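# Move wooden block from bench onto cart floor

## Task

Lift the wooden block from the bench and lay it flat on the cart's floor at the handle end, next to the profiles; keep the drop flap open and keep anything already achieved intact; finish with both grippers empty, clear of the cart, the robot upright and level, and the robot in contact with nothing.

## Robot and tools

ROBOT. An RB-Y1: a two-wheel drive base with two rear casters, a folding torso (squat, shift, pitch, yaw), a head with pan and tilt, and two 7-joint arms, each ending in a parallel gripper. Each hand has a wrist camera whose case juts sideways and can collide. The base is 0.58 m wide and spans 0.10 m ahead of to 0.57 m behind the wheel axle; spinning in place sweeps a 0.58 m radius. The base cannot strafe.

FRAMES. Base frame: origin on the floor between the drive wheels, x forward, y left, z up, metres. left_hand and right_hand report the point between the finger pads in this frame; fingers point along the hand's -z and close along its x. Reported hand positions drift from reality at long reach or under load. base_odometry is wheel-count only, relative to the start pose; heading in rad, positive is a left turn, range -3.142 to 3.142. Slips fake travel; bumps can turn the robot unseen.

move. One action per call plus optional "cameras" (list of head_camera, left_wrist_camera, right_wrist_camera or all; [] for none; omitted means all) and "blocking" (default true waits until everything rests; false returns in about 0.5 s while motion continues). Allowed combinations: base and/or joints, optionally with min_time_s or contact_limits; or target alone or with min_time_s; or contact_limits alone. An empty call just reports state and images.
- base: a velocity command, not a position. {"x_m_s", "turn_rad_s", "for_s"}: forward speed (m/s, magnitude 0.005 to 0.4, or 0), left turn rate (rad/s, magnitude 0.02 to 1.509, or 0), duration 0.1 to 5 s. Omitted speeds are 0. Ramps at 0.4 m/s² (turns 0.5 rad/s²), so it coasts on up to 1 s (turns 3.1 s). Distance is roughly speed × for_s. If |x| + 0.27|turn| exceeds 0.4 both are scaled down.
- joints: a dict of absolute targets by joint name (rad, grippers in metres of pad opening 0 to 0.1). Ranges: torso_squat_rad 0 to 1.2; torso_shift_rad -0.3 to 0.6; torso_pitch_rad -0.2 to 1.4 (positive bows forward); torso_yaw_rad -1.5 to 1.5 (positive left; raise both arms outward ≥0.2 rad first). Combined torso limits: squat+shift ≤ 1.52; squat−shift+pitch ≤ 1.57; shift+0.5pitch−0.4squat ≤ 0.7; shift+0.3pitch−0.5squat ≤ 0.39. Arms: shoulder_pitch ±2.356 (negative swings forward/up); left_shoulder_roll 0 to 3.141, right_shoulder_roll -3.141 to 0 (away from the body lifts outward); shoulder_yaw ±2.094; elbow -2.617 to 0.01 (negative bends); forearm_roll ±3.141; wrist_pitch -1.57 to 1.919; hand_roll ±2.705. head_pan_rad ±0.523, head_tilt_rad -0.35 to 1.57 (positive looks down).
- target: one hand to an absolute pose in the base frame: side ("left"/"right"), x, y, z in m (-3 to 3), quat_wxyz in the form the hand lines print. It is solved once into joint angles, so the hand follows an arc; split long moves into short steps. Cannot be sent while another move runs.
- min_time_s: 0.1 to 8, the minimum duration for each arm, head and torso motion.
- contact_limits: per-gripper current cap in mA, 200 to 672.5 (start value 672.5), persisting until changed; lower values grip more softly.

Other tools: wait(seconds 0 to 10, cameras) lets time pass and reports state; wait(0) shows a non-blocking move under "earlier move". stop(cameras) brakes all running motions, which then read "stopped". zoom_image(camera, region [x0,y0,x1,y1] pixels, at most 504×504) enlarges part of that camera's latest image. read_manual gives licence texts only. finished_scene(scene) ends the scene irreversibly; the goal must hold at that moment.

RESULTS. "move" reads done or the worst status. Per-motion words: done, moving, off_target (rested away from target, may still push), short/reached/refused for targets (reached = within 10 mm and 2°), stopped, not_followed / "joint command not followed" (self-collision check blocked an arm), time_out, contact_stop (torso only), limit_stop_at_<name> (body guard or built-in limit), torque_fault, limit_stop_at_motor_heat. A contact_stop or time_out halts the whole torso or arm group. An uncommanded stop or a refused call cancels the rest of that reply's move, wait and finished_scene calls. on_its_own lists unrequested behaviour. lidar_m: 12 distances for 30° sectors starting straight ahead and going counter-clockwise, sensing only at 0.23 m height; "-" is nothing seen. motor_effort: wheel effort in %, bracket is peak; a resting wheel above about 30 suggests pushing on something. wheel_motors_off=1 means a stalled wheel cut both motors for 2 s. Wrist force/torque, joint and external torques, and motor temperatures are raw and offset.

GRIPPING. Command an opening at least 0.005 m below the block's width; off_target or done on the gripper are both normal while holding.

AVOID. Arms touching or squeezing each other (never close a gripper on the other hand); dropping or releasing a moving block; slamming or hard pushes; driving into furniture (the base does not stop, and a body caught on an edge can tip the robot); heavy loads far forward; stressing a joint to its torque limit (10 s full stop) or overheating motors (65 °C warning, 80 °C arm brakes). Thinking time lets the simulation run. Finish released, withdrawn and upright.

Each tool is called after "Emit:" as name([rows], argument=value, ...), one row to a line, values as JSON.

## Session

Emit:
move(joints={"head_tilt_rad": 0.75})

Scene clock: 0.87 s.
Joint torques (N m): left_arm=[-1.61 -0.52 1.04 -0.55 0 -0.58 0.05] | right_arm=[-3.98 -0.3 -0.43 -1.3 -0.05 -0.56 -0.08]
External joint torques (N m): left_arm=[-0.23 -0.66 1.03 0.01 -0.01 -0.15 0.06] | right_arm=[-0.38 0.81 -0.39 0.33 -0.12 0.04 -0.09]
Motor temperatures (°C): left_arm=[30 28 32 36 34 33 38] | right_arm=[34 30 32 30 35 36 34]
Wrist force (N): left_arm=[-0.2 0.6 -7.5] | right_arm=[-2.9 1.3 -4.9]
Wrist torque (N m): left_arm=[-0.21 0.12 0.12] | right_arm=[-0.12 -0.12 -0.07]
Wrist force, peak (N): left_arm=[0.1 1.6 -7.9] | right_arm=[-2.9 0.8 -5.4]
move: done
base_odometry: x=+0.000 y=+0.000 heading=+0.000
lidar_m: 0.75 1.03 1.57 4.57 1.51 1.08 1.02 1.07 1.44 3.63 1.09 0.78
base_status: not commanded
joint_positions: torso_squat_rad=+0.350 torso_shift_rad=+0.000 torso_pitch_rad=+0.000 torso_yaw_rad=+0.000 left_shoulder_pitch_rad=+0.037 left_shoulder_roll_rad=+0.004 left_shoulder_yaw_rad=-0.043 left_elbow_rad=-0.196 left_forearm_roll_rad=-0.014 left_wrist_pitch_rad=+0.002 left_hand_roll_rad=+0.027 left_gripper_m=+0.099 right_shoulder_pitch_rad=-0.040 right_shoulder_roll_rad=-0.021 right_shoulder_yaw_rad=-0.018 right_elbow_rad=-0.235 right_forearm_roll_rad=+0.049 right_wrist_pitch_rad=-0.014 right_hand_roll_rad=+0.035 right_gripper_m=+0.099 head_pan_rad=+0.000 head_tilt_rad=+0.750
joint_status: all done
wheel_motors_off: 0
motor_effort: left_wheel=+0(1) right_wheel=+0(2)
chest: x=-0.2280 y=+0.0001 z=+1.2475 quat_wxyz=(+1.000, +0.000, +0.000, +0.000) (m; base frame)
left_hand: x=-0.1598 y=+0.2200 z=+0.5653 quat_wxyz=(+0.997, +0.000, -0.079, -0.009) (m; base frame)
right_hand: x=-0.0823 y=-0.2360 z=+0.5770 quat_wxyz=(+0.989, -0.016, -0.142, +0.041) (m; base frame)
pictures: head_camera, left_wrist_camera, right_wrist_camera
camera_calibration:
head_camera: T_world_to_cam=[[-0.00287247, -0.999504, -0.0313571, 0.0440107], [-0.638739, 0.0259608, -0.768985, 1.03318], [0.769418, 0.0178201, -0.638497, 1.02793], [0, 0, 0, 1]] pos_world=[-0.130844, -0.00115112, 1.45221]
left_wrist_camera: T_world_to_cam=[[0.988724, 0.00955725, 0.149443, 0.0708295], [-0.0605519, -0.88722, 0.457355, -0.0439141], [0.13696, -0.461247, -0.876637, 0.69141], [0, 0, 0, 1]] pos_world=[-0.167385, 0.279272, 0.615616]
right_wrist_camera: T_world_to_cam=[[-0.945892, -0.11441, -0.303643, 0.0691098], [-0.245093, 0.865166, 0.437513, -0.0414065], [0.212646, 0.488261, -0.846394, 0.69334], [0, 0, 0, 1]] pos_world=[-0.0922137, -0.2948, 0.62594]

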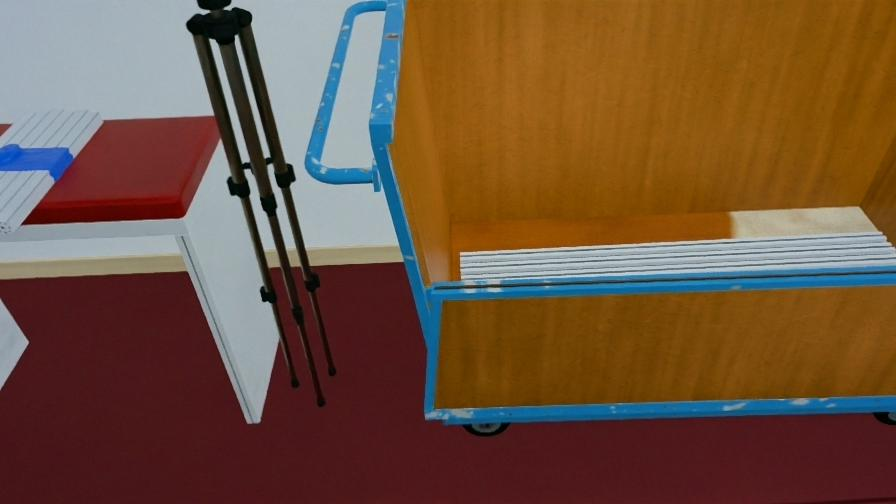

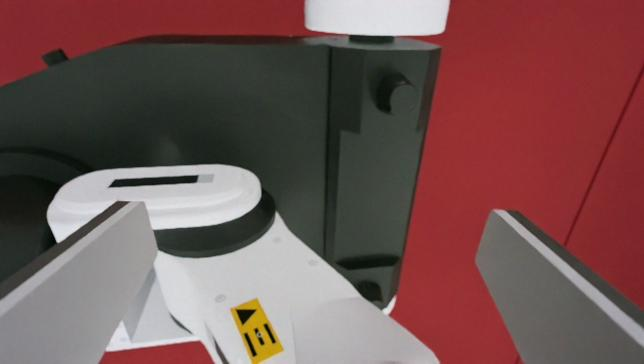

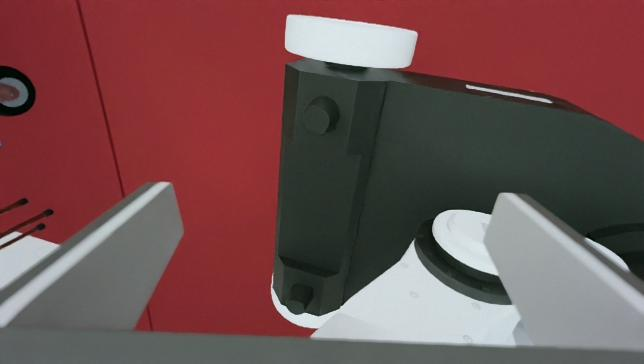

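Emit:
move(joints={"head_tilt_rad": 0.6, "head_pan_rad": 0.52}, cameras=["head_camera"])

Emit:
move(joints={"head_tilt_rad": 0.6, "head_pan_rad": -0.52}, cameras=["head_camera"])

Scene clock: 2.60 s.
Joint torques (N m): left_arm=[-1.94 -0.97 0.61 -0.55 -0.1 -0.71 -0.08] | right_arm=[-3.22 -0.62 -0.64 -1.28 -0.04 -0.52 0.09]
External joint torques (N m): left_arm=[-0.56 -1.12 0.6 0.01 -0.1 -0.29 -0.07] | right_arm=[0.38 0.5 -0.6 0.35 -0.1 0.07 0.08]
Motor temperatures (°C): left_arm=[30 28 32 36 34 33 38] | right_arm=[34 30 32 30 35 36 34]
Wrist force (N): left_arm=[0.1 1.3 -7.6] | right_arm=[-2.4 0.8 -5.3]
Wrist torque (N m): left_arm=[-0.28 0.15 0.09] | right_arm=[-0.06 -0.08 -0.09]
Wrist force, peak (N): left_arm=[-0.7 1.3 -8.3] | right_arm=[-2.9 1.1 -5.5]
move: done
base_odometry: x=+0.000 y=+0.000 heading=+0.000
lidar_m: 0.74 1.04 1.57 4.55 1.53 1.08 1.01 1.08 1.45 3.61 1.10 0.78
base_status: not commanded
joint_positions: torso_squat_rad=+0.350 torso_shift_rad=+0.000 torso_pitch_rad=+0.000 torso_yaw_rad=+0.000 left_shoulder_pitch_rad=+0.037 left_shoulder_roll_rad=+0.004 left_shoulder_yaw_rad=-0.043 left_elbow_rad=-0.196 left_forearm_roll_rad=-0.014 left_wrist_pitch_rad=+0.002 left_hand_roll_rad=+0.027 left_gripper_m=+0.099 right_shoulder_pitch_rad=-0.040 right_shoulder_roll_rad=-0.021 right_shoulder_yaw_rad=-0.018 right_elbow_rad=-0.235 right_forearm_roll_rad=+0.049 right_wrist_pitch_rad=-0.014 right_hand_roll_rad=+0.035 right_gripper_m=+0.099 head_pan_rad=+0.520 head_tilt_rad=+0.600
joint_status: all done
wheel_motors_off: 0
motor_effort: left_wheel=+1(1) right_wheel=+0(2)
chest: x=-0.2280 y=+0.0001 z=+1.2475 quat_wxyz=(+1.000, +0.000, +0.000, +0.000) (m; base frame)
left_hand: x=-0.1598 y=+0.2200 z=+0.5653 quat_wxyz=(+0.997, +0.000, -0.079, -0.009) (m; base frame)
right_hand: x=-0.0823 y=-0.2360 z=+0.5770 quat_wxyz=(+0.989, -0.016, -0.142, +0.041) (m; base frame)
pictures: head_camera
camera_calibration:
head_camera: T_world_to_cam=[[0.498213, -0.866484, -0.0314502, 0.14729], [-0.461322, -0.234191, -0.855767, 1.19539], [0.734143, 0.440863, -0.516405, 0.843793], [0, 0, 0, 1]] pos_world=[-0.141388, 0.0355768, 1.46335]

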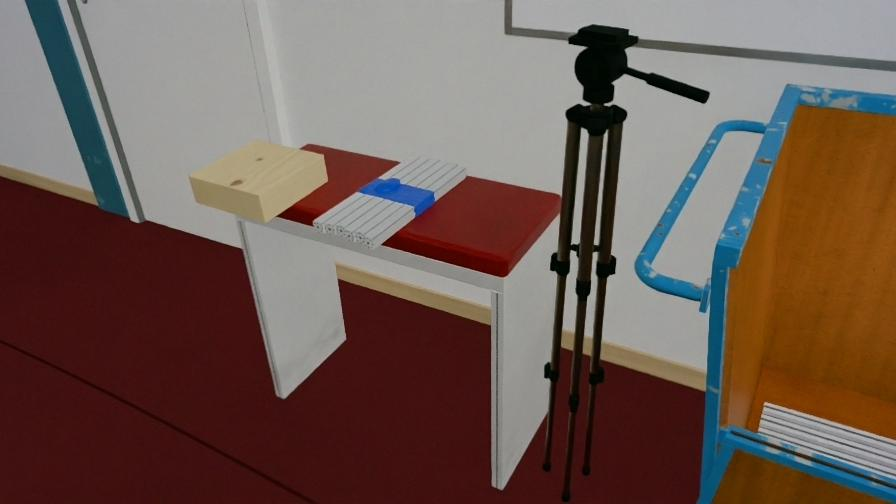

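Scene clock: 3.97 s.
Joint torques (N m): left_arm=[-1.75 -0.61 0.8 -0.57 -0.11 -0.71 0.01] | right_arm=[-3.72 -0.32 -0.62 -1.33 0.01 -0.47 -0.09]
External joint torques (N m): left_arm=[-0.37 -0.75 0.79 -0.01 -0.11 -0.28 0.02] | right_arm=[-0.12 0.8 -0.58 0.3 -0.05 0.13 -0.11]
Motor temperatures (°C): left_arm=[30 28 32 36 34 33 38] | right_arm=[34 30 32 30 35 36 34]
Wrist force (N): left_arm=[-0.7 1.6 -7.8] | right_arm=[-2.3 1.1 -4.3]
Wrist torque (N m): left_arm=[-0.34 0.08 0.08] | right_arm=[-0.12 -0.07 -0.08]
Wrist force, peak (N): left_arm=[-0.2 1.6 -8.0] | right_arm=[-3.1 1.2 -5.0]
move: done
base_odometry: x=+0.000 y=+0.000 heading=+0.000
lidar_m: 0.75 1.03 1.57 4.57 1.51 1.07 1.02 1.08 1.44 3.60 1.10 0.78
base_status: not commanded
joint_positions: torso_squat_rad=+0.350 torso_shift_rad=+0.000 torso_pitch_rad=+0.000 torso_yaw_rad=+0.000 left_shoulder_pitch_rad=+0.037 left_shoulder_roll_rad=+0.004 left_shoulder_yaw_rad=-0.043 left_elbow_rad=-0.196 left_forearm_roll_rad=-0.014 left_wrist_pitch_rad=+0.002 left_hand_roll_rad=+0.027 left_gripper_m=+0.099 right_shoulder_pitch_rad=-0.040 right_shoulder_roll_rad=-0.021 right_shoulder_yaw_rad=-0.018 right_elbow_rad=-0.235 right_forearm_roll_rad=+0.049 right_wrist_pitch_rad=-0.014 right_hand_roll_rad=+0.035 right_gripper_m=+0.099 head_pan_rad=-0.520 head_tilt_rad=+0.600
joint_status: all done
wheel_motors_off: 0
motor_effort: left_wheel=+0(1) right_wheel=+0(2)
chest: x=-0.2280 y=+0.0001 z=+1.2475 quat_wxyz=(+1.000, +0.000, +0.000, +0.000) (m; base frame)
left_hand: x=-0.1598 y=+0.2200 z=+0.5653 quat_wxyz=(+0.997, +0.000, -0.079, -0.009) (m; base frame)
right_hand: x=-0.0823 y=-0.2360 z=+0.5770 quat_wxyz=(+0.989, -0.016, -0.142, +0.041) (m; base frame)
pictures: head_camera
camera_calibration:
head_camera: T_world_to_cam=[[-0.495067, -0.868285, -0.0314512, -0.0572399], [-0.435413, 0.279258, -0.855821, 1.2007], [0.75188, -0.409995, -0.516314, 0.847468], [0, 0, 0, 1]] pos_world=[-0.142731, -0.0375481, 1.46335]

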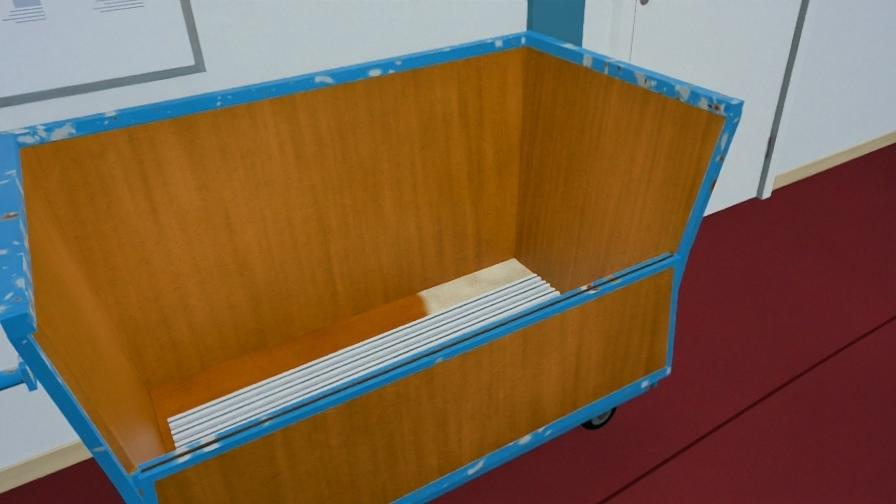

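Emit:
move(joints={"head_tilt_rad": 0.6, "head_pan_rad": 0.52}, cameras=["head_camera"])

Emit:
zoom_image(camera="head_camera", region=[160, 120, 480, 300])

Emit:
zoom_image(camera="head_camera", region=[520, 60, 896, 504])

Scene clock: 12.43 s.
Joint torques (N m): left_arm=[-1.57 -0.59 0.61 -0.51 -0.1 -0.69 -0.03] | right_arm=[-3.63 -0.54 -1.06 -1.48 -0.03 -0.6 -0.14]
External joint torques (N m): left_arm=[-0.19 -0.74 0.6 0.04 -0.11 -0.26 -0.02] | right_arm=[-0.03 0.58 -1.02 0.15 -0.09 0 -0.15]
Motor temperatures (°C): left_arm=[30 28 32 36 34 33 38] | right_arm=[34 30 32 30 35 36 34]
Wrist force (N): left_arm=[-0.3 1.1 -7.2] | right_arm=[-2.8 1.2 -4.8]
Wrist torque (N m): left_arm=[-0.28 0.10 0.10] | right_arm=[-0.11 -0.11 -0.10]
Wrist force, peak (N): left_arm=[0.2 1.5 -8.5] | right_arm=[-2.6 1.6 -5.5]
move: done
base_odometry: x=+0.000 y=+0.000 heading=+0.000
lidar_m: 0.74 1.04 1.55 4.56 1.52 1.07 1.02 1.07 1.43 3.60 1.11 0.79
base_status: not commanded
joint_positions: torso_squat_rad=+0.350 torso_shift_rad=+0.000 torso_pitch_rad=+0.000 torso_yaw_rad=+0.000 left_shoulder_pitch_rad=+0.037 left_shoulder_roll_rad=+0.004 left_shoulder_yaw_rad=-0.043 left_elbow_rad=-0.196 left_forearm_roll_rad=-0.014 left_wrist_pitch_rad=+0.002 left_hand_roll_rad=+0.027 left_gripper_m=+0.099 right_shoulder_pitch_rad=-0.040 right_shoulder_roll_rad=-0.021 right_shoulder_yaw_rad=-0.018 right_elbow_rad=-0.235 right_forearm_roll_rad=+0.049 right_wrist_pitch_rad=-0.014 right_hand_roll_rad=+0.035 right_gripper_m=+0.099 head_pan_rad=+0.520 head_tilt_rad=+0.600
joint_status: all done
wheel_motors_off: 0
motor_effort: left_wheel=-1(1) right_wheel=+0(2)
chest: x=-0.2280 y=+0.0001 z=+1.2475 quat_wxyz=(+1.000, +0.000, +0.000, +0.000) (m; base frame)
left_hand: x=-0.1598 y=+0.2200 z=+0.5653 quat_wxyz=(+0.997, +0.000, -0.079, -0.009) (m; base frame)
right_hand: x=-0.0823 y=-0.2360 z=+0.5770 quat_wxyz=(+0.989, -0.016, -0.142, +0.041) (m; base frame)
pictures: head_camera
camera_calibration:
head_camera: T_world_to_cam=[[0.498213, -0.866484, -0.0314502, 0.14729], [-0.461322, -0.234191, -0.855767, 1.19539], [0.734143, 0.440863, -0.516405, 0.843793], [0, 0, 0, 1]] pos_world=[-0.141388, 0.0355768, 1.46335]

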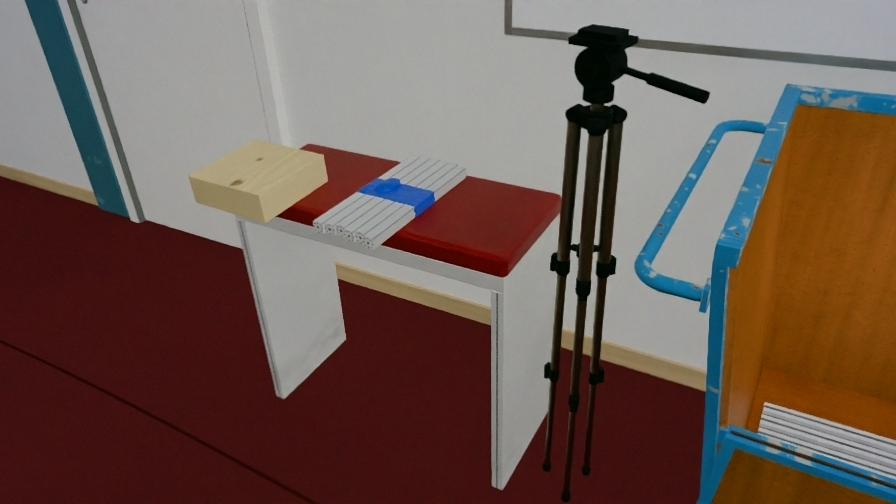

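Scaled by 1.575 from the camera's 896x504 image, which has a finer 1280x720 frame.

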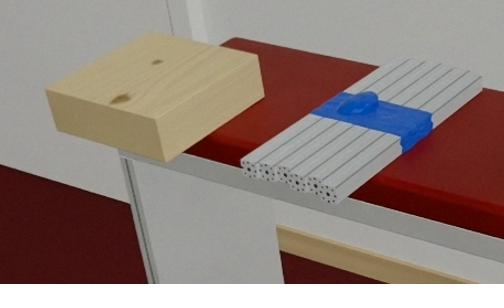

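Scaled by 1.135 from the camera's 896x504 image, which has a finer 1280x720 frame.

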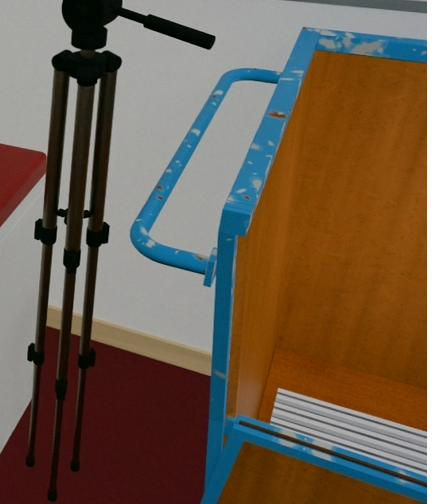

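Emit:
move(base={"x_m_s": 0.25, "for_s": 1.2}, joints={"head_tilt_rad": 0.7, "head_pan_rad": 0.0, "torso_squat_rad": 0.0, "torso_pitch_rad": 0.4}, cameras=["head_camera"])

Emit:
move(joints={"head_tilt_rad": 0.4, "head_pan_rad": 0.52}, cameras=["head_camera"])

Scene clock: 23.37 s.
Joint torques (N m): left_arm=[8.75 -0.58 0.55 3.75 0.02 0.17 0] | right_arm=[7.95 -0.43 -0.87 2.96 -0.19 0.13 -0.06]
External joint torques (N m): left_arm=[-0.65 -0.86 0.52 0.05 0.02 -0.2 -0.02] | right_arm=[0.75 0.46 -0.66 0.51 -0.16 -0.03 -0.06]
Motor temperatures (°C): left_arm=[30 28 32 36 34 33 38] | right_arm=[34 30 32 30 35 36 34]
Wrist force (N): left_arm=[2.3 1.4 -7.7] | right_arm=[-0.6 0.9 -5.2]
Wrist torque (N m): left_arm=[-0.32 0.27 0.05] | right_arm=[-0.06 -0.02 -0.09]
Wrist force, peak (N): left_arm=[2.4 1.8 -8.3] | right_arm=[-2.7 0.9 -5.4]
move: done
base_odometry: x=+0.300 y=+0.000 heading=+0.000
lidar_m: 0.44 0.77 1.41 4.33 1.95 1.40 1.33 1.38 1.85 4.67 0.66 0.46
base_status: done (sent for 1.2 of 1.2 s)
joint_positions: torso_squat_rad=+0.000 torso_shift_rad=+0.000 torso_pitch_rad=+0.400 torso_yaw_rad=+0.000 left_shoulder_pitch_rad=+0.037 left_shoulder_roll_rad=+0.004 left_shoulder_yaw_rad=-0.043 left_elbow_rad=-0.196 left_forearm_roll_rad=-0.014 left_wrist_pitch_rad=+0.002 left_hand_roll_rad=+0.027 left_gripper_m=+0.099 right_shoulder_pitch_rad=-0.040 right_shoulder_roll_rad=-0.021 right_shoulder_yaw_rad=-0.018 right_elbow_rad=-0.235 right_forearm_roll_rad=+0.049 right_wrist_pitch_rad=-0.014 right_hand_roll_rad=+0.035 right_gripper_m=+0.099 head_pan_rad=+0.000 head_tilt_rad=+0.700
joint_status: all done
wheel_motors_off: 0
motor_effort: left_wheel=-1(25) right_wheel=+0(57)
chest: x=-0.1074 y=+0.0001 z=+1.2655 quat_wxyz=(+0.980, +0.000, +0.199, +0.000) (m; base frame)
left_hand: x=-0.3103 y=+0.2200 z=+0.6106 quat_wxyz=(+0.993, -0.002, +0.120, -0.009) (m; base frame)
right_hand: x=-0.2344 y=-0.2360 z=+0.5912 quat_wxyz=(+0.997, -0.008, +0.057, +0.043) (m; base frame)
pictures: head_camera
camera_calibration:
head_camera: T_world_to_cam=[[-0.0134536, -0.999504, -0.0284708, 0.0401184], [-0.863728, 0.0259622, -0.503289, 0.76896], [0.503778, 0.0178199, -0.863649, 1.19449], [0, 0, 0, 1]] pos_world=[0.0629533, -0.00115112, 1.41977]

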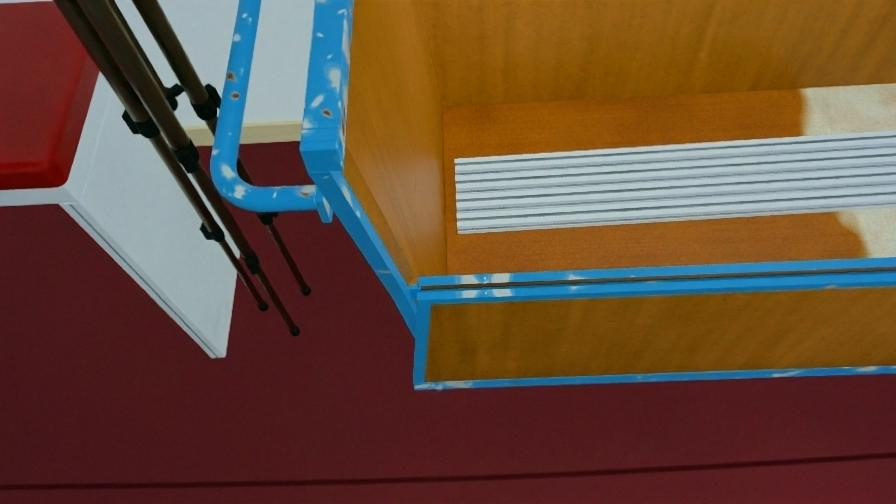

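Scene clock: 24.37 s.
Joint torques (N m): left_arm=[8.73 -0.74 0.72 3.75 -0.01 0.27 0.03] | right_arm=[7.59 -0.43 -0.86 3.1 -0.16 0.11 0.17]
External joint torques (N m): left_arm=[-0.67 -1.02 0.69 0.05 0 -0.1 0.02] | right_arm=[0.39 0.46 -0.64 0.64 -0.12 -0.05 0.17]
Motor temperatures (°C): left_arm=[30 28 32 36 34 33 38] | right_arm=[34 30 32 30 35 36 34]
Wrist force (N): left_arm=[2.6 0.8 -7.0] | right_arm=[-0.5 1.0 -4.9]
Wrist torque (N m): left_arm=[-0.21 0.30 0.05] | right_arm=[-0.07 0.01 -0.07]
Wrist force, peak (N): left_arm=[2.3 1.0 -8.4] | right_arm=[-0.6 0.9 -5.6]
move: done
base_odometry: x=+0.300 y=+0.000 heading=+0.000
lidar_m: 0.45 0.76 1.42 4.34 1.95 1.39 1.33 1.37 1.84 4.66 0.67 0.46
base_status: not commanded
joint_positions: torso_squat_rad=+0.000 torso_shift_rad=+0.000 torso_pitch_rad=+0.400 torso_yaw_rad=+0.000 left_shoulder_pitch_rad=+0.037 left_shoulder_roll_rad=+0.004 left_shoulder_yaw_rad=-0.043 left_elbow_rad=-0.196 left_forearm_roll_rad=-0.014 left_wrist_pitch_rad=+0.002 left_hand_roll_rad=+0.027 left_gripper_m=+0.099 right_shoulder_pitch_rad=-0.040 right_shoulder_roll_rad=-0.021 right_shoulder_yaw_rad=-0.018 right_elbow_rad=-0.235 right_forearm_roll_rad=+0.049 right_wrist_pitch_rad=-0.014 right_hand_roll_rad=+0.035 right_gripper_m=+0.099 head_pan_rad=+0.520 head_tilt_rad=+0.400
joint_status: all done
wheel_motors_off: 0
motor_effort: left_wheel=-1(1) right_wheel=+0(2)
chest: x=-0.1075 y=+0.0001 z=+1.2655 quat_wxyz=(+0.980, +0.000, +0.199, +0.000) (m; base frame)
left_hand: x=-0.3103 y=+0.2200 z=+0.6106 quat_wxyz=(+0.993, -0.002, +0.120, -0.009) (m; base frame)
right_hand: x=-0.2344 y=-0.2360 z=+0.5912 quat_wxyz=(+0.997, -0.008, +0.057, +0.043) (m; base frame)
pictures: head_camera
camera_calibration:
head_camera: T_world_to_cam=[[0.451899, -0.863426, -0.224236, 0.326502], [-0.647471, -0.144547, -0.748257, 1.12402], [0.613652, 0.483323, -0.624364, 0.850665], [0, 0, 0, 1]] pos_world=[0.0582095, 0.0332374, 1.44539]

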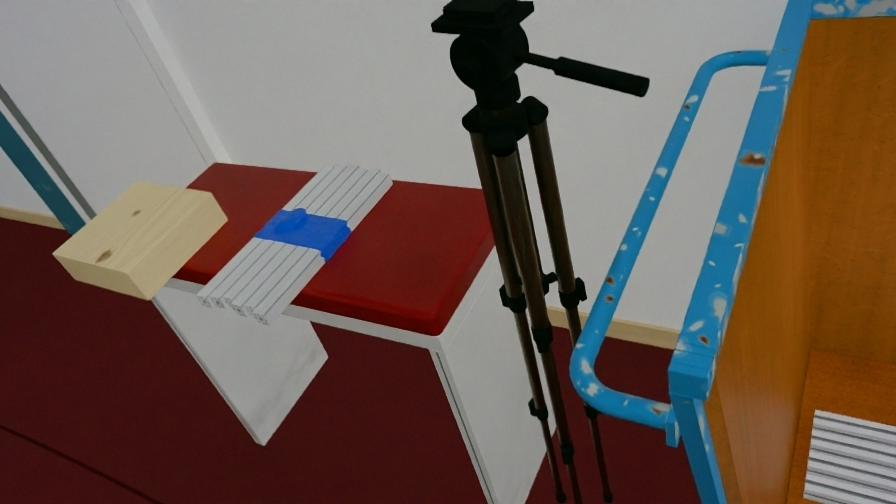

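Emit:
move(base={"x_m_s": -0.3, "for_s": 1.1}, joints={"head_tilt_rad": 0.6, "head_pan_rad": 0.0, "torso_squat_rad": 0.4, "torso_pitch_rad": 0.0}, cameras=[])

Emit:
move(base={"turn_rad_s": 0.6, "for_s": 2.62}, cameras=[])

Emit:
move(base={"x_m_s": 0.4, "for_s": 3.5}, cameras=[])

Emit:
move(base={"turn_rad_s": -0.6, "for_s": 2.62}, cameras=["head_camera"])

Scene clock: 48.40 s.
Joint torques (N m): left_arm=[-1.89 -0.9 0.76 -0.56 -0.07 -0.69 -0.05] | right_arm=[-3.99 -0.43 -0.93 -1.47 0.03 -0.52 0.03]
External joint torques (N m): left_arm=[-0.51 -1.05 0.75 0 -0.07 -0.27 -0.04] | right_arm=[-0.39 0.69 -0.89 0.17 -0.03 0.08 0.02]
Motor temperatures (°C): left_arm=[31 28 32 36 34 33 37] | right_arm=[34 30 32 30 35 36 34]
Wrist force (N): left_arm=[0.2 1.1 -7.4] | right_arm=[-2.6 1.6 -4.9]
Wrist torque (N m): left_arm=[-0.26 0.17 0.10] | right_arm=[-0.15 -0.11 -0.10]
Wrist force, peak (N): left_arm=[2.5 1.3 -8.1] | right_arm=[-2.9 0.9 -5.2]
move: done
base_odometry: x=-0.030 y=+0.000 heading=+0.000
lidar_m: 0.77 1.05 1.58 4.44 1.48 1.06 1.00 1.04 1.41 3.51 1.14 0.81
base_status: done (sent for 1.1 of 1.1 s)
joint_positions: torso_squat_rad=+0.400 torso_shift_rad=+0.000 torso_pitch_rad=+0.000 torso_yaw_rad=+0.000 left_shoulder_pitch_rad=+0.037 left_shoulder_roll_rad=+0.004 left_shoulder_yaw_rad=-0.043 left_elbow_rad=-0.196 left_forearm_roll_rad=-0.014 left_wrist_pitch_rad=+0.002 left_hand_roll_rad=+0.027 left_gripper_m=+0.099 right_shoulder_pitch_rad=-0.040 right_shoulder_roll_rad=-0.021 right_shoulder_yaw_rad=-0.018 right_elbow_rad=-0.235 right_forearm_roll_rad=+0.049 right_wrist_pitch_rad=-0.014 right_hand_roll_rad=+0.035 right_gripper_m=+0.099 head_pan_rad=+0.000 head_tilt_rad=+0.600
joint_status: all done
wheel_motors_off: 0
motor_effort: left_wheel=+0(25) right_wheel=-2(26)
chest: x=-0.2281 y=+0.0001 z=+1.2347 quat_wxyz=(+1.000, +0.000, +0.000, +0.000) (m; base frame)
left_hand: x=-0.1598 y=+0.2200 z=+0.5524 quat_wxyz=(+0.997, +0.000, -0.079, -0.009) (m; base frame)
right_hand: x=-0.0824 y=-0.2360 z=+0.5642 quat_wxyz=(+0.989, -0.016, -0.142, +0.041) (m; base frame)
pictures: none
No camera images: "cameras" was empty.

Scene clock: 52.57 s.
Joint torques (N m): left_arm=[-1.84 -0.55 0.94 -0.39 -0.02 -0.7 0] | right_arm=[-3.97 -0.45 -0.75 -1.59 -0.03 -0.56 -0.11]
External joint torques (N m): left_arm=[-0.46 -0.7 0.92 0.16 -0.02 -0.27 0.01] | right_arm=[-0.37 0.66 -0.7 0.04 -0.09 0.03 -0.12]
Motor temperatures (°C): left_arm=[31 28 32 36 34 33 37] | right_arm=[34 30 32 30 35 36 34]
Wrist force (N): left_arm=[-0.3 1.8 -7.1] | right_arm=[-3.0 0.7 -5.3]
Wrist torque (N m): left_arm=[-0.35 0.10 0.11] | right_arm=[-0.04 -0.13 -0.11]
Wrist force, peak (N): left_arm=[-0.2 2.0 -8.4] | right_arm=[-3.3 1.0 -5.3]
move: done
base_odometry: x=-0.030 y=+0.000 heading=+1.580
lidar_m: 4.09 1.43 1.05 0.99 1.03 1.39 3.77 1.16 0.84 0.79 1.07 1.58
base_status: done (sent for 2.63 of 2.63 s)
joint_positions: torso_squat_rad=+0.400 torso_shift_rad=+0.000 torso_pitch_rad=+0.000 torso_yaw_rad=+0.000 left_shoulder_pitch_rad=+0.037 left_shoulder_roll_rad=+0.004 left_shoulder_yaw_rad=-0.043 left_elbow_rad=-0.196 left_forearm_roll_rad=-0.014 left_wrist_pitch_rad=+0.002 left_hand_roll_rad=+0.027 left_gripper_m=+0.099 right_shoulder_pitch_rad=-0.040 right_shoulder_roll_rad=-0.021 right_shoulder_yaw_rad=-0.018 right_elbow_rad=-0.235 right_forearm_roll_rad=+0.049 right_wrist_pitch_rad=-0.014 right_hand_roll_rad=+0.035 right_gripper_m=+0.099 head_pan_rad=+0.000 head_tilt_rad=+0.600
joint_status: not commanded
wheel_motors_off: 0
motor_effort: left_wheel=+6(48) right_wheel=+19(43)
chest: x=-0.2280 y=+0.0001 z=+1.2347 quat_wxyz=(+1.000, +0.000, +0.000, +0.000) (m; base frame)
left_hand: x=-0.1598 y=+0.2200 z=+0.5525 quat_wxyz=(+0.997, +0.000, -0.079, -0.009) (m; base frame)
right_hand: x=-0.0823 y=-0.2360 z=+0.5642 quat_wxyz=(+0.989, -0.016, -0.142, +0.041) (m; base frame)
pictures: none
No camera images: "cameras" was empty.

Scene clock: 57.40 s.
Joint torques (N m): left_arm=[-1.13 -0.65 0.7 -0.48 -0.04 -0.63 0] | right_arm=[-3.22 -0.6 -0.48 -1.17 0.03 -0.49 -0.04]
External joint torques (N m): left_arm=[0.25 -0.81 0.69 0.07 -0.04 -0.21 0] | right_arm=[0.37 0.52 -0.44 0.46 -0.03 0.11 -0.06]
Motor temperatures (°C): left_arm=[31 28 32 36 34 33 37] | right_arm=[34 30 32 30 35 36 34]
Wrist force (N): left_arm=[0.3 0.6 -7.9] | right_arm=[-2.5 1.4 -5.2]
Wrist torque (N m): left_arm=[-0.19 0.18 0.05] | right_arm=[-0.16 -0.12 -0.09]
Wrist force, peak (N): left_arm=[0.1 1.5 -8.2] | right_arm=[-3.5 0.9 -5.4]
move: done
base_odometry: x=-0.043 y=+1.400 heading=+1.581
lidar_m: 4.14 1.46 1.05 1.01 1.05 1.43 3.81 1.54 1.26 0.95 1.59 2.13
base_status: done (sent for 3.5 of 3.5 s)
joint_positions: torso_squat_rad=+0.400 torso_shift_rad=+0.000 torso_pitch_rad=+0.000 torso_yaw_rad=+0.000 left_shoulder_pitch_rad=+0.037 left_shoulder_roll_rad=+0.004 left_shoulder_yaw_rad=-0.043 left_elbow_rad=-0.196 left_forearm_roll_rad=-0.014 left_wrist_pitch_rad=+0.002 left_hand_roll_rad=+0.027 left_gripper_m=+0.099 right_shoulder_pitch_rad=-0.040 right_shoulder_roll_rad=-0.021 right_shoulder_yaw_rad=-0.018 right_elbow_rad=-0.235 right_forearm_roll_rad=+0.049 right_wrist_pitch_rad=-0.014 right_hand_roll_rad=+0.035 right_gripper_m=+0.099 head_pan_rad=+0.000 head_tilt_rad=+0.600
joint_status: not commanded
wheel_motors_off: 0
motor_effort: left_wheel=+17(47) right_wheel=-15(48)
chest: x=-0.2280 y=+0.0001 z=+1.2347 quat_wxyz=(+1.000, +0.000, +0.000, +0.000) (m; base frame)
left_hand: x=-0.1597 y=+0.2200 z=+0.5525 quat_wxyz=(+0.997, +0.000, -0.079, -0.009) (m; base frame)
right_hand: x=-0.0823 y=-0.2360 z=+0.5642 quat_wxyz=(+0.989, -0.016, -0.142, +0.041) (m; base frame)
pictures: none
No camera images: "cameras" was empty.

Scene clock: 61.60 s.
Joint torques (N m): left_arm=[-1.42 -0.51 0.58 -0.55 -0.03 -0.62 0.06] | right_arm=[-3.27 -0.4 -0.41 -1.25 -0.1 -0.48 -0.02]
External joint torques (N m): left_arm=[-0.04 -0.65 0.57 0 -0.03 -0.19 0.07] | right_arm=[0.33 0.72 -0.37 0.38 -0.17 0.12 -0.03]
Motor temperatures (°C): left_arm=[30 28 32 36 34 33 37] | right_arm=[34 30 32 30 35 36 34]
Wrist force (N): left_arm=[-0.1 1.8 -7.7] | right_arm=[-2.7 1.1 -4.8]
Wrist torque (N m): left_arm=[-0.33 0.14 0.12] | right_arm=[-0.13 -0.13 -0.08]
Wrist force, peak (N): left_arm=[-0.2 1.3 -8.6] | right_arm=[-2.8 1.3 -5.4]
move: done
base_odometry: x=-0.044 y=+1.400 heading=+0.002
lidar_m: 0.93 1.58 2.09 4.20 1.48 1.06 1.01 1.05 1.42 3.56 1.52 1.26
base_status: done (sent for 2.63 of 2.63 s)
joint_positions: torso_squat_rad=+0.400 torso_shift_rad=+0.000 torso_pitch_rad=+0.000 torso_yaw_rad=+0.000 left_shoulder_pitch_rad=+0.037 left_shoulder_roll_rad=+0.004 left_shoulder_yaw_rad=-0.043 left_elbow_rad=-0.196 left_forearm_roll_rad=-0.014 left_wrist_pitch_rad=+0.002 left_hand_roll_rad=+0.027 left_gripper_m=+0.099 right_shoulder_pitch_rad=-0.040 right_shoulder_roll_rad=-0.021 right_shoulder_yaw_rad=-0.018 right_elbow_rad=-0.235 right_forearm_roll_rad=+0.049 right_wrist_pitch_rad=-0.014 right_hand_roll_rad=+0.035 right_gripper_m=+0.099 head_pan_rad=+0.000 head_tilt_rad=+0.600
joint_status: not commanded
wheel_motors_off: 0
motor_effort: left_wheel=+22(45) right_wheel=+3(51)
chest: x=-0.2280 y=+0.0001 z=+1.2347 quat_wxyz=(+1.000, +0.000, +0.000, +0.000) (m; base frame)
left_hand: x=-0.1597 y=+0.2200 z=+0.5525 quat_wxyz=(+0.997, +0.000, -0.079, -0.009) (m; base frame)
right_hand: x=-0.0823 y=-0.2360 z=+0.5642 quat_wxyz=(+0.989, -0.016, -0.142, +0.041) (m; base frame)
pictures: head_camera
camera_calibration:
head_camera: T_world_to_cam=[[0.00184319, -0.999504, -0.0314327, 0.044588], [-0.516689, 0.02596, -0.85578, 1.17302], [0.856171, 0.0178183, -0.516385, 0.862332], [0, 0, 0, 1]] pos_world=[-0.132298, -0.00125112, 1.45055]

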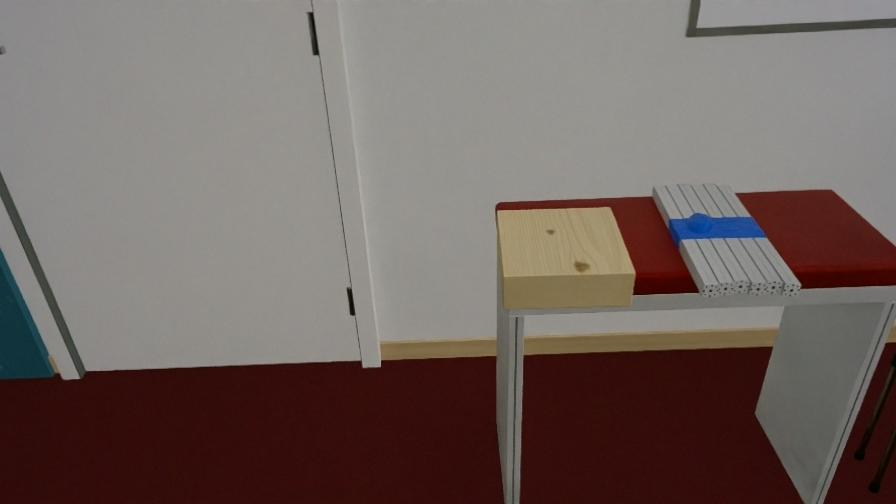

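Emit:
move(base={"x_m_s": 0.3, "for_s": 0.9}, joints={"torso_squat_rad": 0.9, "torso_pitch_rad": 0.2, "right_shoulder_roll_rad": -0.35, "right_elbow_rad": -1.5, "right_shoulder_pitch_rad": 0.2, "head_tilt_rad": 0.5, "head_pan_rad": -0.2}, cameras=["head_camera"])

Emit:
move(target={"side": "right", "x": 0.36, "y": -0.198, "z": 0.765, "quat_wxyz": [0.7071, 0, -0.7071, 0]})

Scene clock: 70.63 s.
Joint torques (N m): left_arm=[4.23 -0.77 0.62 1.76 -0.02 -0.22 -0.09] | right_arm=[-0.91 -7.25 -4.32 -8.5 0.07 -1.58 0]
External joint torques (N m): left_arm=[0.14 -1 0.6 0.16 -0.02 -0.2 -0.09] | right_arm=[1.5 0.11 -0.14 -0.48 -0.1 0.03 -0.04]
Motor temperatures (°C): left_arm=[30 28 32 35 34 33 37] | right_arm=[34 30 32 30 35 36 34]
Wrist force (N): left_arm=[1.0 1.5 -8.2] | right_arm=[-5.8 3.2 -1.4]
Wrist torque (N m): left_arm=[-0.31 0.18 0.09] | right_arm=[-0.23 -0.24 -0.12]
Wrist force, peak (N): left_arm=[1.6 1.6 -8.5] | right_arm=[-6.4 3.9 -2.0]
move: done
base_odometry: x=+0.227 y=+1.400 heading=+0.001
lidar_m: 0.66 1.28 1.75 4.21 1.89 1.35 1.28 1.33 1.79 2.19 1.07 1.13
base_status: done (sent for 0.9 of 0.9 s)
joint_positions: torso_squat_rad=+0.900 torso_shift_rad=+0.000 torso_pitch_rad=+0.200 torso_yaw_rad=+0.000 left_shoulder_pitch_rad=+0.037 left_shoulder_roll_rad=+0.004 left_shoulder_yaw_rad=-0.043 left_elbow_rad=-0.196 left_forearm_roll_rad=-0.014 left_wrist_pitch_rad=+0.002 left_hand_roll_rad=+0.027 left_gripper_m=+0.099 right_shoulder_pitch_rad=+0.200 right_shoulder_roll_rad=-0.350 right_shoulder_yaw_rad=-0.018 right_elbow_rad=-1.500 right_forearm_roll_rad=+0.049 right_wrist_pitch_rad=-0.014 right_hand_roll_rad=+0.035 right_gripper_m=+0.099 head_pan_rad=-0.200 head_tilt_rad=+0.500
joint_status: all done
wheel_motors_off: 0
motor_effort: left_wheel=-10(46) right_wheel=+10(50)
chest: x=-0.1665 y=+0.0001 z=+1.0189 quat_wxyz=(+0.995, +0.000, +0.100, +0.000) (m; base frame)
left_hand: x=-0.2351 y=+0.2200 z=+0.3367 quat_wxyz=(+1.000, -0.001, +0.021, -0.009) (m; base frame)
right_hand: x=+0.1974 y=-0.3772 z=+0.6146 quat_wxyz=(+0.829, -0.156, -0.516, +0.150) (m; base frame)
pictures: head_camera
camera_calibration:
head_camera: T_world_to_cam=[[-0.196025, -0.980566, 0.0079943, -0.0311565], [-0.586018, 0.110606, -0.802714, 0.9617], [0.78623, -0.162037, -0.596311, 0.749838], [0, 0, 0, 1]] pos_world=[-0.0320789, -0.01542, 1.21936]

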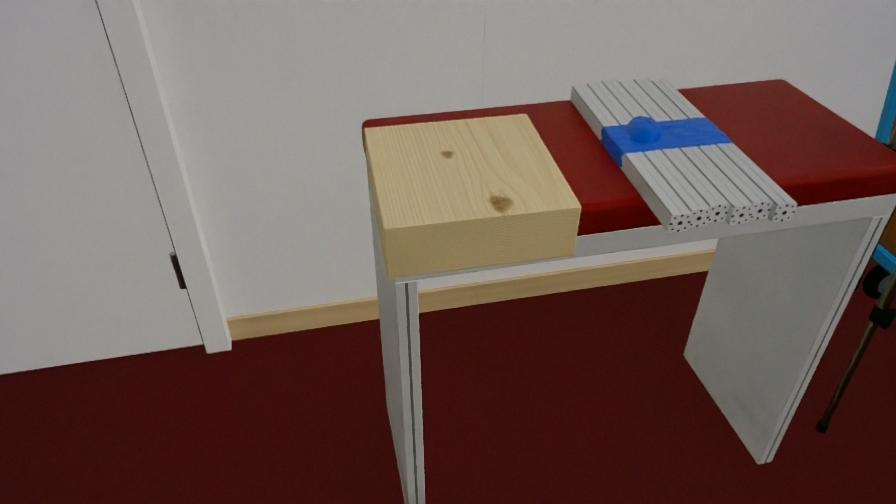

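Scene clock: 71.73 s.
Joint torques (N m): left_arm=[3.81 -0.22 0.54 1.74 -0.04 -0.22 -0.06] | right_arm=[-9.71 -1.07 -1.13 -10 0.42 -1.87 -0.32]
External joint torques (N m): left_arm=[-0.28 -0.44 0.52 0.13 -0.04 -0.19 -0.06] | right_arm=[1.05 -0.53 -1.22 0.02 0.09 -0.09 -0.37]
Motor temperatures (°C): left_arm=[30 28 32 35 34 32 37] | right_arm=[34 30 32 30 35 36 34]
Wrist force (N): left_arm=[1.0 1.3 -7.0] | right_arm=[-7.4 1.2 1.0]
Wrist torque (N m): left_arm=[-0.31 0.13 0.08] | right_arm=[-0.23 -0.45 -0.11]
Wrist force, peak (N): left_arm=[1.6 1.3 -8.5] | right_arm=[-8.3 2.0 -0.6]
move: done
base_odometry: x=+0.227 y=+1.400 heading=+0.001
lidar_m: 0.67 1.27 1.73 4.21 1.89 1.34 1.27 1.34 1.80 2.18 1.07 1.13
base_status: not commanded
joint_positions: torso_squat_rad=+0.900 torso_shift_rad=+0.000 torso_pitch_rad=+0.200 torso_yaw_rad=+0.000 left_shoulder_pitch_rad=+0.037 left_shoulder_roll_rad=+0.004 left_shoulder_yaw_rad=-0.043 left_elbow_rad=-0.196 left_forearm_roll_rad=-0.014 left_wrist_pitch_rad=+0.002 left_hand_roll_rad=+0.027 left_gripper_m=+0.099 right_shoulder_pitch_rad=-0.206 right_shoulder_roll_rad=+0.000 right_shoulder_yaw_rad=-0.012 right_elbow_rad=-1.473 right_forearm_roll_rad=-0.380 right_wrist_pitch_rad=-0.118 right_hand_roll_rad=+0.384 right_gripper_m=+0.099 head_pan_rad=-0.200 head_tilt_rad=+0.500
joint_status: all done
wheel_motors_off: 0
motor_effort: left_wheel=-10(11) right_wheel=+9(14)
chest: x=-0.1665 y=+0.0001 z=+1.0189 quat_wxyz=(+0.995, +0.000, +0.100, +0.000) (m; base frame)
left_hand: x=-0.2351 y=+0.2200 z=+0.3367 quat_wxyz=(+1.000, -0.001, +0.021, -0.009) (m; base frame)
right_hand: x=+0.3601 y=-0.1979 z=+0.7651 quat_wxyz=(+0.705, +0.005, -0.709, +0.005) (m; base frame)
right_hand_status: reached (checked arc, planned for 0.7 s): 0 mm and 0.9 deg off.
pictures: head_camera, left_wrist_camera, right_wrist_camera
camera_calibration:
head_camera: T_world_to_cam=[[-0.195948, -0.980582, 0.0079346, -0.0310621], [-0.586027, 0.11061, -0.802707, 0.961751], [0.786242, -0.161939, -0.596321, 0.749774], [0, 0, 0, 1]] pos_world=[-0.0319789, -0.0154203, 1.21936]
left_wrist_camera: T_world_to_cam=[[0.998705, 0.00954724, -0.0499745, 0.249029], [0.031513, -0.88722, 0.46027, 0.0766233], [-0.039944, -0.461249, -0.886371, 0.463022], [0, 0, 0, 1]] pos_world=[-0.232626, 0.279172, 0.387587]
right_wrist_camera: T_world_to_cam=[[0.0320631, -0.0278922, -0.999097, 0.746058], [-0.518672, 0.854014, -0.0404872, 0.413848], [0.854372, 0.519502, 0.0129154, -0.142531], [0, 0, 0, 1]] pos_world=[0.312505, -0.258577, 0.76398]

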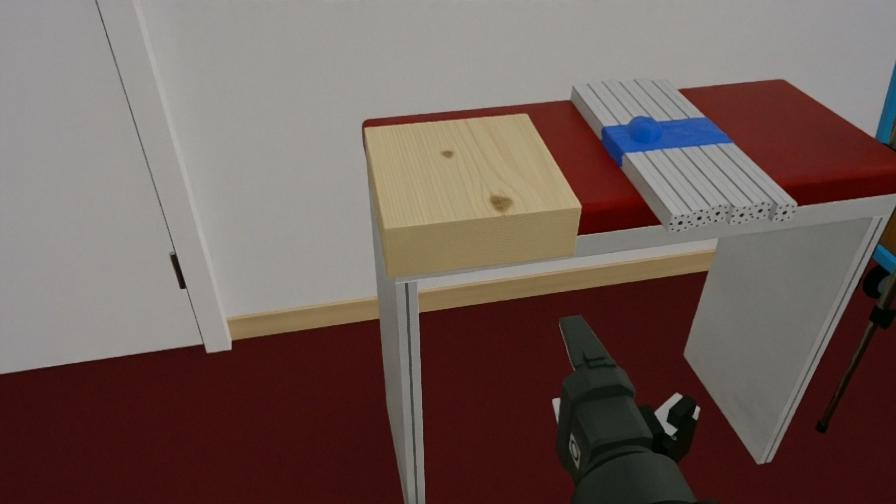

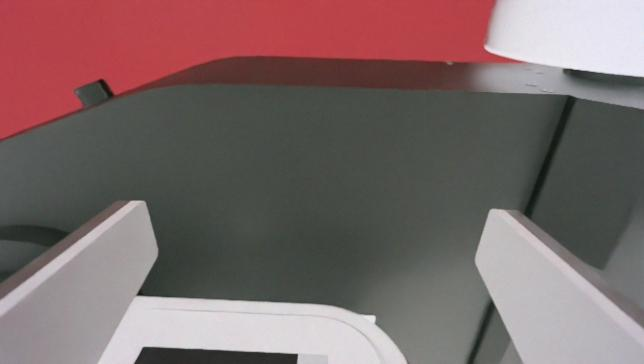

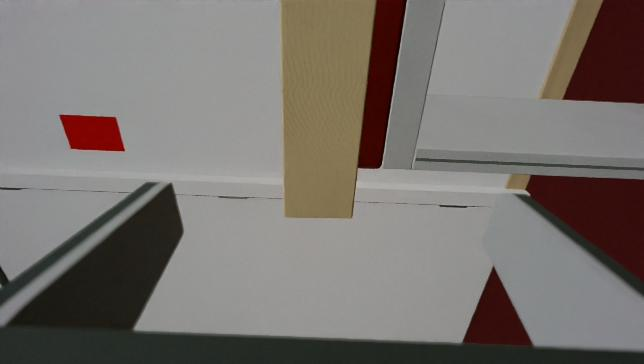

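Emit:
move(target={"side": "right", "x": 0.36, "y": -0.182, "z": 0.762, "quat_wxyz": [0.7071, 0, -0.7071, 0]}, cameras=[])

Emit:
move(base={"x_m_s": 0.15, "for_s": 1.1})

Scene clock: 78.67 s.
Joint torques (N m): left_arm=[3.61 -0.66 0.77 1.71 -0.11 -0.19 -0.08] | right_arm=[-11.6 -0.09 0.26 -10.46 0.62 -1.62 -0.32]
External joint torques (N m): left_arm=[-0.49 -0.88 0.75 0.1 -0.11 -0.16 -0.08] | right_arm=[-0.73 -0.07 0.17 -0.49 0.19 -0.11 -0.37]
Motor temperatures (°C): left_arm=[30 28 32 35 34 32 37] | right_arm=[34 30 32 30 35 36 34]
Wrist force (N): left_arm=[1.2 1.0 -7.4] | right_arm=[-7.3 0.6 1.2]
Wrist torque (N m): left_arm=[-0.31 0.17 0.07] | right_arm=[-0.11 -0.42 -0.09]
Wrist force, peak (N): left_arm=[1.4 1.3 -8.5] | right_arm=[-9.1 1.7 1.8]
move: done
base_odometry: x=+0.227 y=+1.400 heading=+0.001
lidar_m: 0.67 1.27 1.74 4.20 1.89 1.34 1.28 1.33 1.79 2.19 1.07 1.14
base_status: not commanded
joint_positions: torso_squat_rad=+0.900 torso_shift_rad=+0.000 torso_pitch_rad=+0.200 torso_yaw_rad=+0.000 left_shoulder_pitch_rad=+0.037 left_shoulder_roll_rad=+0.004 left_shoulder_yaw_rad=-0.043 left_elbow_rad=-0.196 left_forearm_roll_rad=-0.014 left_wrist_pitch_rad=+0.002 left_hand_roll_rad=+0.027 left_gripper_m=+0.099 right_shoulder_pitch_rad=-0.215 right_shoulder_roll_rad=+0.000 right_shoulder_yaw_rad=+0.042 right_elbow_rad=-1.446 right_forearm_roll_rad=-0.664 right_wrist_pitch_rad=-0.166 right_hand_roll_rad=+0.665 right_gripper_m=+0.099 head_pan_rad=-0.200 head_tilt_rad=+0.500
joint_status: all done
wheel_motors_off: 0
motor_effort: left_wheel=-10(11) right_wheel=+9(11)
chest: x=-0.1665 y=+0.0001 z=+1.0189 quat_wxyz=(+0.995, +0.000, +0.100, +0.000) (m; base frame)
left_hand: x=-0.2352 y=+0.2200 z=+0.3367 quat_wxyz=(+1.000, -0.001, +0.021, -0.009) (m; base frame)
right_hand: x=+0.3600 y=-0.1822 z=+0.7617 quat_wxyz=(+0.704, +0.005, -0.710, +0.004) (m; base frame)
right_hand_status: reached (checked arc, planned for 0.5 s): 0 mm and 0.9 deg off.
pictures: none
No camera images: "cameras" was empty.

Scene clock: 80.50 s.
Joint torques (N m): left_arm=[3.77 -0.68 0.69 1.67 -0.05 -0.19 -0.03] | right_arm=[-11.28 0.07 0.2 -10.65 0.57 -1.64 -0.29]
External joint torques (N m): left_arm=[-0.33 -0.9 0.66 0.07 -0.05 -0.17 -0.03] | right_arm=[-0.41 0.08 0.11 -0.69 0.14 -0.13 -0.34]
Motor temperatures (°C): left_arm=[30 28 32 35 34 32 37] | right_arm=[34 30 32 30 35 36 34]
Wrist force (N): left_arm=[1.6 1.9 -8.5] | right_arm=[-8.0 0.5 1.1]
Wrist torque (N m): left_arm=[-0.35 0.26 0.10] | right_arm=[-0.08 -0.50 -0.09]
Wrist force, peak (N): left_arm=[1.6 1.4 -8.7] | right_arm=[-8.0 0.5 1.1]
move: done
base_odometry: x=+0.392 y=+1.400 heading=+0.000
lidar_m: 0.50 1.11 1.51 3.88 2.14 1.51 1.44 1.51 2.01 1.50 0.97 1.13
base_status: done (sent for 1.1 of 1.1 s)
joint_positions: torso_squat_rad=+0.900 torso_shift_rad=+0.000 torso_pitch_rad=+0.200 torso_yaw_rad=+0.000 left_shoulder_pitch_rad=+0.037 left_shoulder_roll_rad=+0.004 left_shoulder_yaw_rad=-0.043 left_elbow_rad=-0.196 left_forearm_roll_rad=-0.014 left_wrist_pitch_rad=+0.002 left_hand_roll_rad=+0.027 left_gripper_m=+0.099 right_shoulder_pitch_rad=-0.215 right_shoulder_roll_rad=+0.000 right_shoulder_yaw_rad=+0.042 right_elbow_rad=-1.446 right_forearm_roll_rad=-0.664 right_wrist_pitch_rad=-0.166 right_hand_roll_rad=+0.665 right_gripper_m=+0.099 head_pan_rad=-0.200 head_tilt_rad=+0.500
joint_status: not commanded
wheel_motors_off: 0
motor_effort: left_wheel=-11(26) right_wheel=+12(34)
chest: x=-0.1665 y=+0.0001 z=+1.0189 quat_wxyz=(+0.995, +0.000, +0.100, +0.000) (m; base frame)
left_hand: x=-0.2352 y=+0.2200 z=+0.3367 quat_wxyz=(+1.000, -0.001, +0.021, -0.009) (m; base frame)
right_hand: x=+0.3600 y=-0.1822 z=+0.7617 quat_wxyz=(+0.704, +0.005, -0.710, +0.004) (m; base frame)
pictures: head_camera, left_wrist_camera, right_wrist_camera
camera_calibration:
head_camera: T_world_to_cam=[[-0.195939, -0.980584, 0.00797762, -0.0310948], [-0.586206, 0.110605, -0.802577, 0.961645], [0.786111, -0.161933, -0.596496, 0.749905], [0, 0, 0, 1]] pos_world=[-0.0318791, -0.0154203, 1.21936]
left_wrist_camera: T_world_to_cam=[[0.998701, 0.00950024, -0.0500625, 0.249075], [0.0315119, -0.887221, 0.460267, 0.0766245], [-0.0400439, -0.461247, -0.886368, 0.462997], [0, 0, 0, 1]] pos_world=[-0.232626, 0.279173, 0.387587]
right_wrist_camera: T_world_to_cam=[[0.0352797, -0.0277482, -0.998992, 0.741873], [-0.517324, 0.854758, -0.0420113, 0.401033], [0.855062, 0.518285, 0.0158008, -0.153232], [0, 0, 0, 1]] pos_world=[0.312314, -0.242783, 0.760394]

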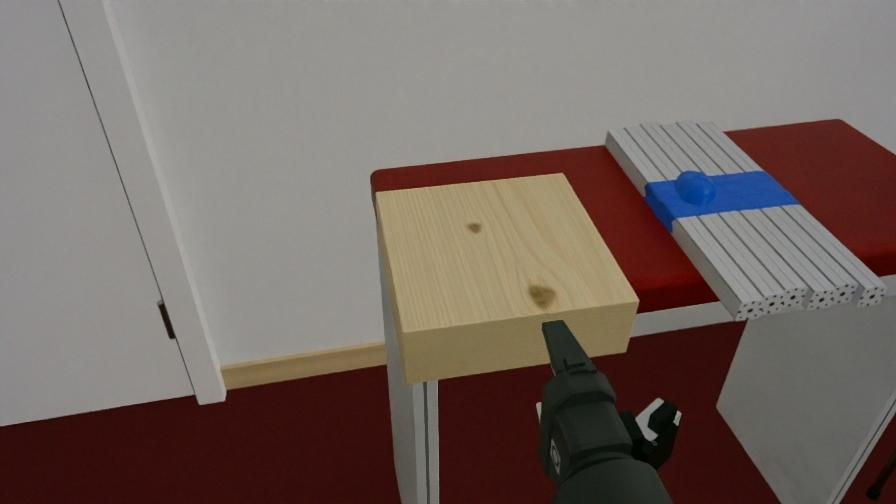

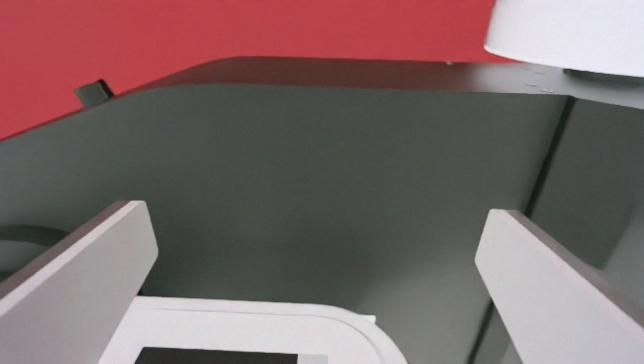

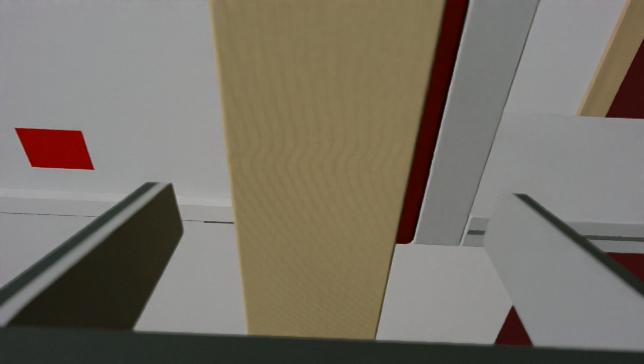

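Emit:
move(base={"x_m_s": 0.07, "for_s": 0.95}, cameras=["head_camera","right_wrist_camera"])

Scene clock: 84.87 s.
Joint torques (N m): left_arm=[3.67 -0.66 0.92 1.66 -0.02 -0.18 -0.1] | right_arm=[-11.05 -0.28 -0.02 -10.61 0.59 -1.68 -0.26]
External joint torques (N m): left_arm=[-0.42 -0.88 0.9 0.05 -0.02 -0.15 -0.11] | right_arm=[-0.18 -0.27 -0.11 -0.65 0.17 -0.17 -0.31]
Motor temperatures (°C): left_arm=[30 28 32 35 34 32 37] | right_arm=[34 30 32 30 35 36 34]
Wrist force (N): left_arm=[1.9 1.6 -7.8] | right_arm=[-7.3 0.8 1.2]
Wrist torque (N m): left_arm=[-0.35 0.27 0.06] | right_arm=[-0.14 -0.43 -0.12]
Wrist force, peak (N): left_arm=[1.5 1.5 -8.6] | right_arm=[-8.1 0.7 1.0]
move: done
base_odometry: x=+0.459 y=+1.400 heading=-0.001
lidar_m: 0.43 1.04 1.42 3.65 2.23 1.59 1.51 1.58 2.11 1.33 0.92 1.12
base_status: done (sent for 0.97 of 0.97 s)
joint_positions: torso_squat_rad=+0.900 torso_shift_rad=+0.000 torso_pitch_rad=+0.200 torso_yaw_rad=+0.000 left_shoulder_pitch_rad=+0.037 left_shoulder_roll_rad=+0.004 left_shoulder_yaw_rad=-0.043 left_elbow_rad=-0.196 left_forearm_roll_rad=-0.014 left_wrist_pitch_rad=+0.002 left_hand_roll_rad=+0.027 left_gripper_m=+0.099 right_shoulder_pitch_rad=-0.215 right_shoulder_roll_rad=+0.000 right_shoulder_yaw_rad=+0.042 right_elbow_rad=-1.446 right_forearm_roll_rad=-0.664 right_wrist_pitch_rad=-0.166 right_hand_roll_rad=+0.665 right_gripper_m=+0.099 head_pan_rad=-0.200 head_tilt_rad=+0.500
joint_status: not commanded
wheel_motors_off: 0
motor_effort: left_wheel=-11(27) right_wheel=+10(32)
chest: x=-0.1664 y=+0.0001 z=+1.0189 quat_wxyz=(+0.995, +0.000, +0.100, +0.000) (m; base frame)
left_hand: x=-0.2352 y=+0.2200 z=+0.3367 quat_wxyz=(+1.000, -0.001, +0.021, -0.009) (m; base frame)
right_hand: x=+0.3600 y=-0.1822 z=+0.7617 quat_wxyz=(+0.704, +0.005, -0.710, +0.004) (m; base frame)
pictures: head_camera, right_wrist_camera
camera_calibration:
head_camera: T_world_to_cam=[[-0.195939, -0.980584, 0.00797762, -0.031094], [-0.586206, 0.110605, -0.802577, 0.961565], [0.786111, -0.161933, -0.596496, 0.749845], [0, 0, 0, 1]] pos_world=[-0.0318791, -0.0154203, 1.21926]
right_wrist_camera: T_world_to_cam=[[0.0352797, -0.0277482, -0.998992, 0.741869], [-0.517324, 0.854758, -0.0420113, 0.401085], [0.855062, 0.518285, 0.0158008, -0.153318], [0, 0, 0, 1]] pos_world=[0.312414, -0.242783, 0.760394]

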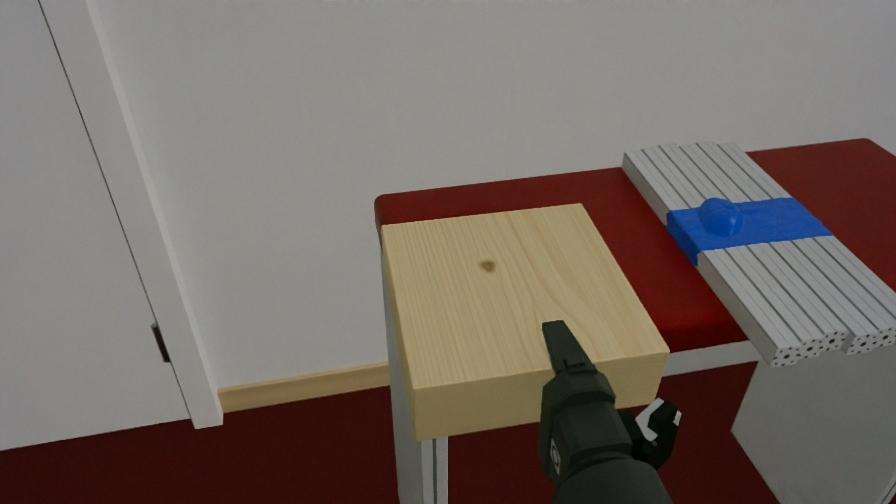

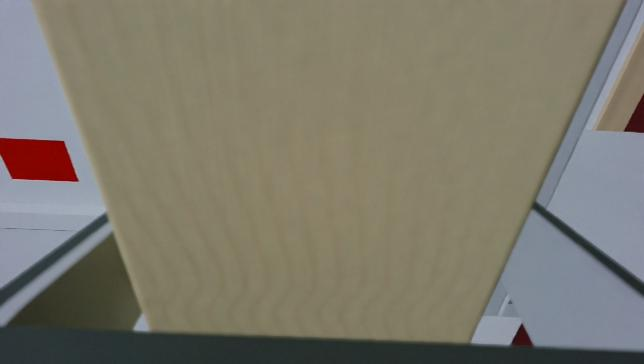

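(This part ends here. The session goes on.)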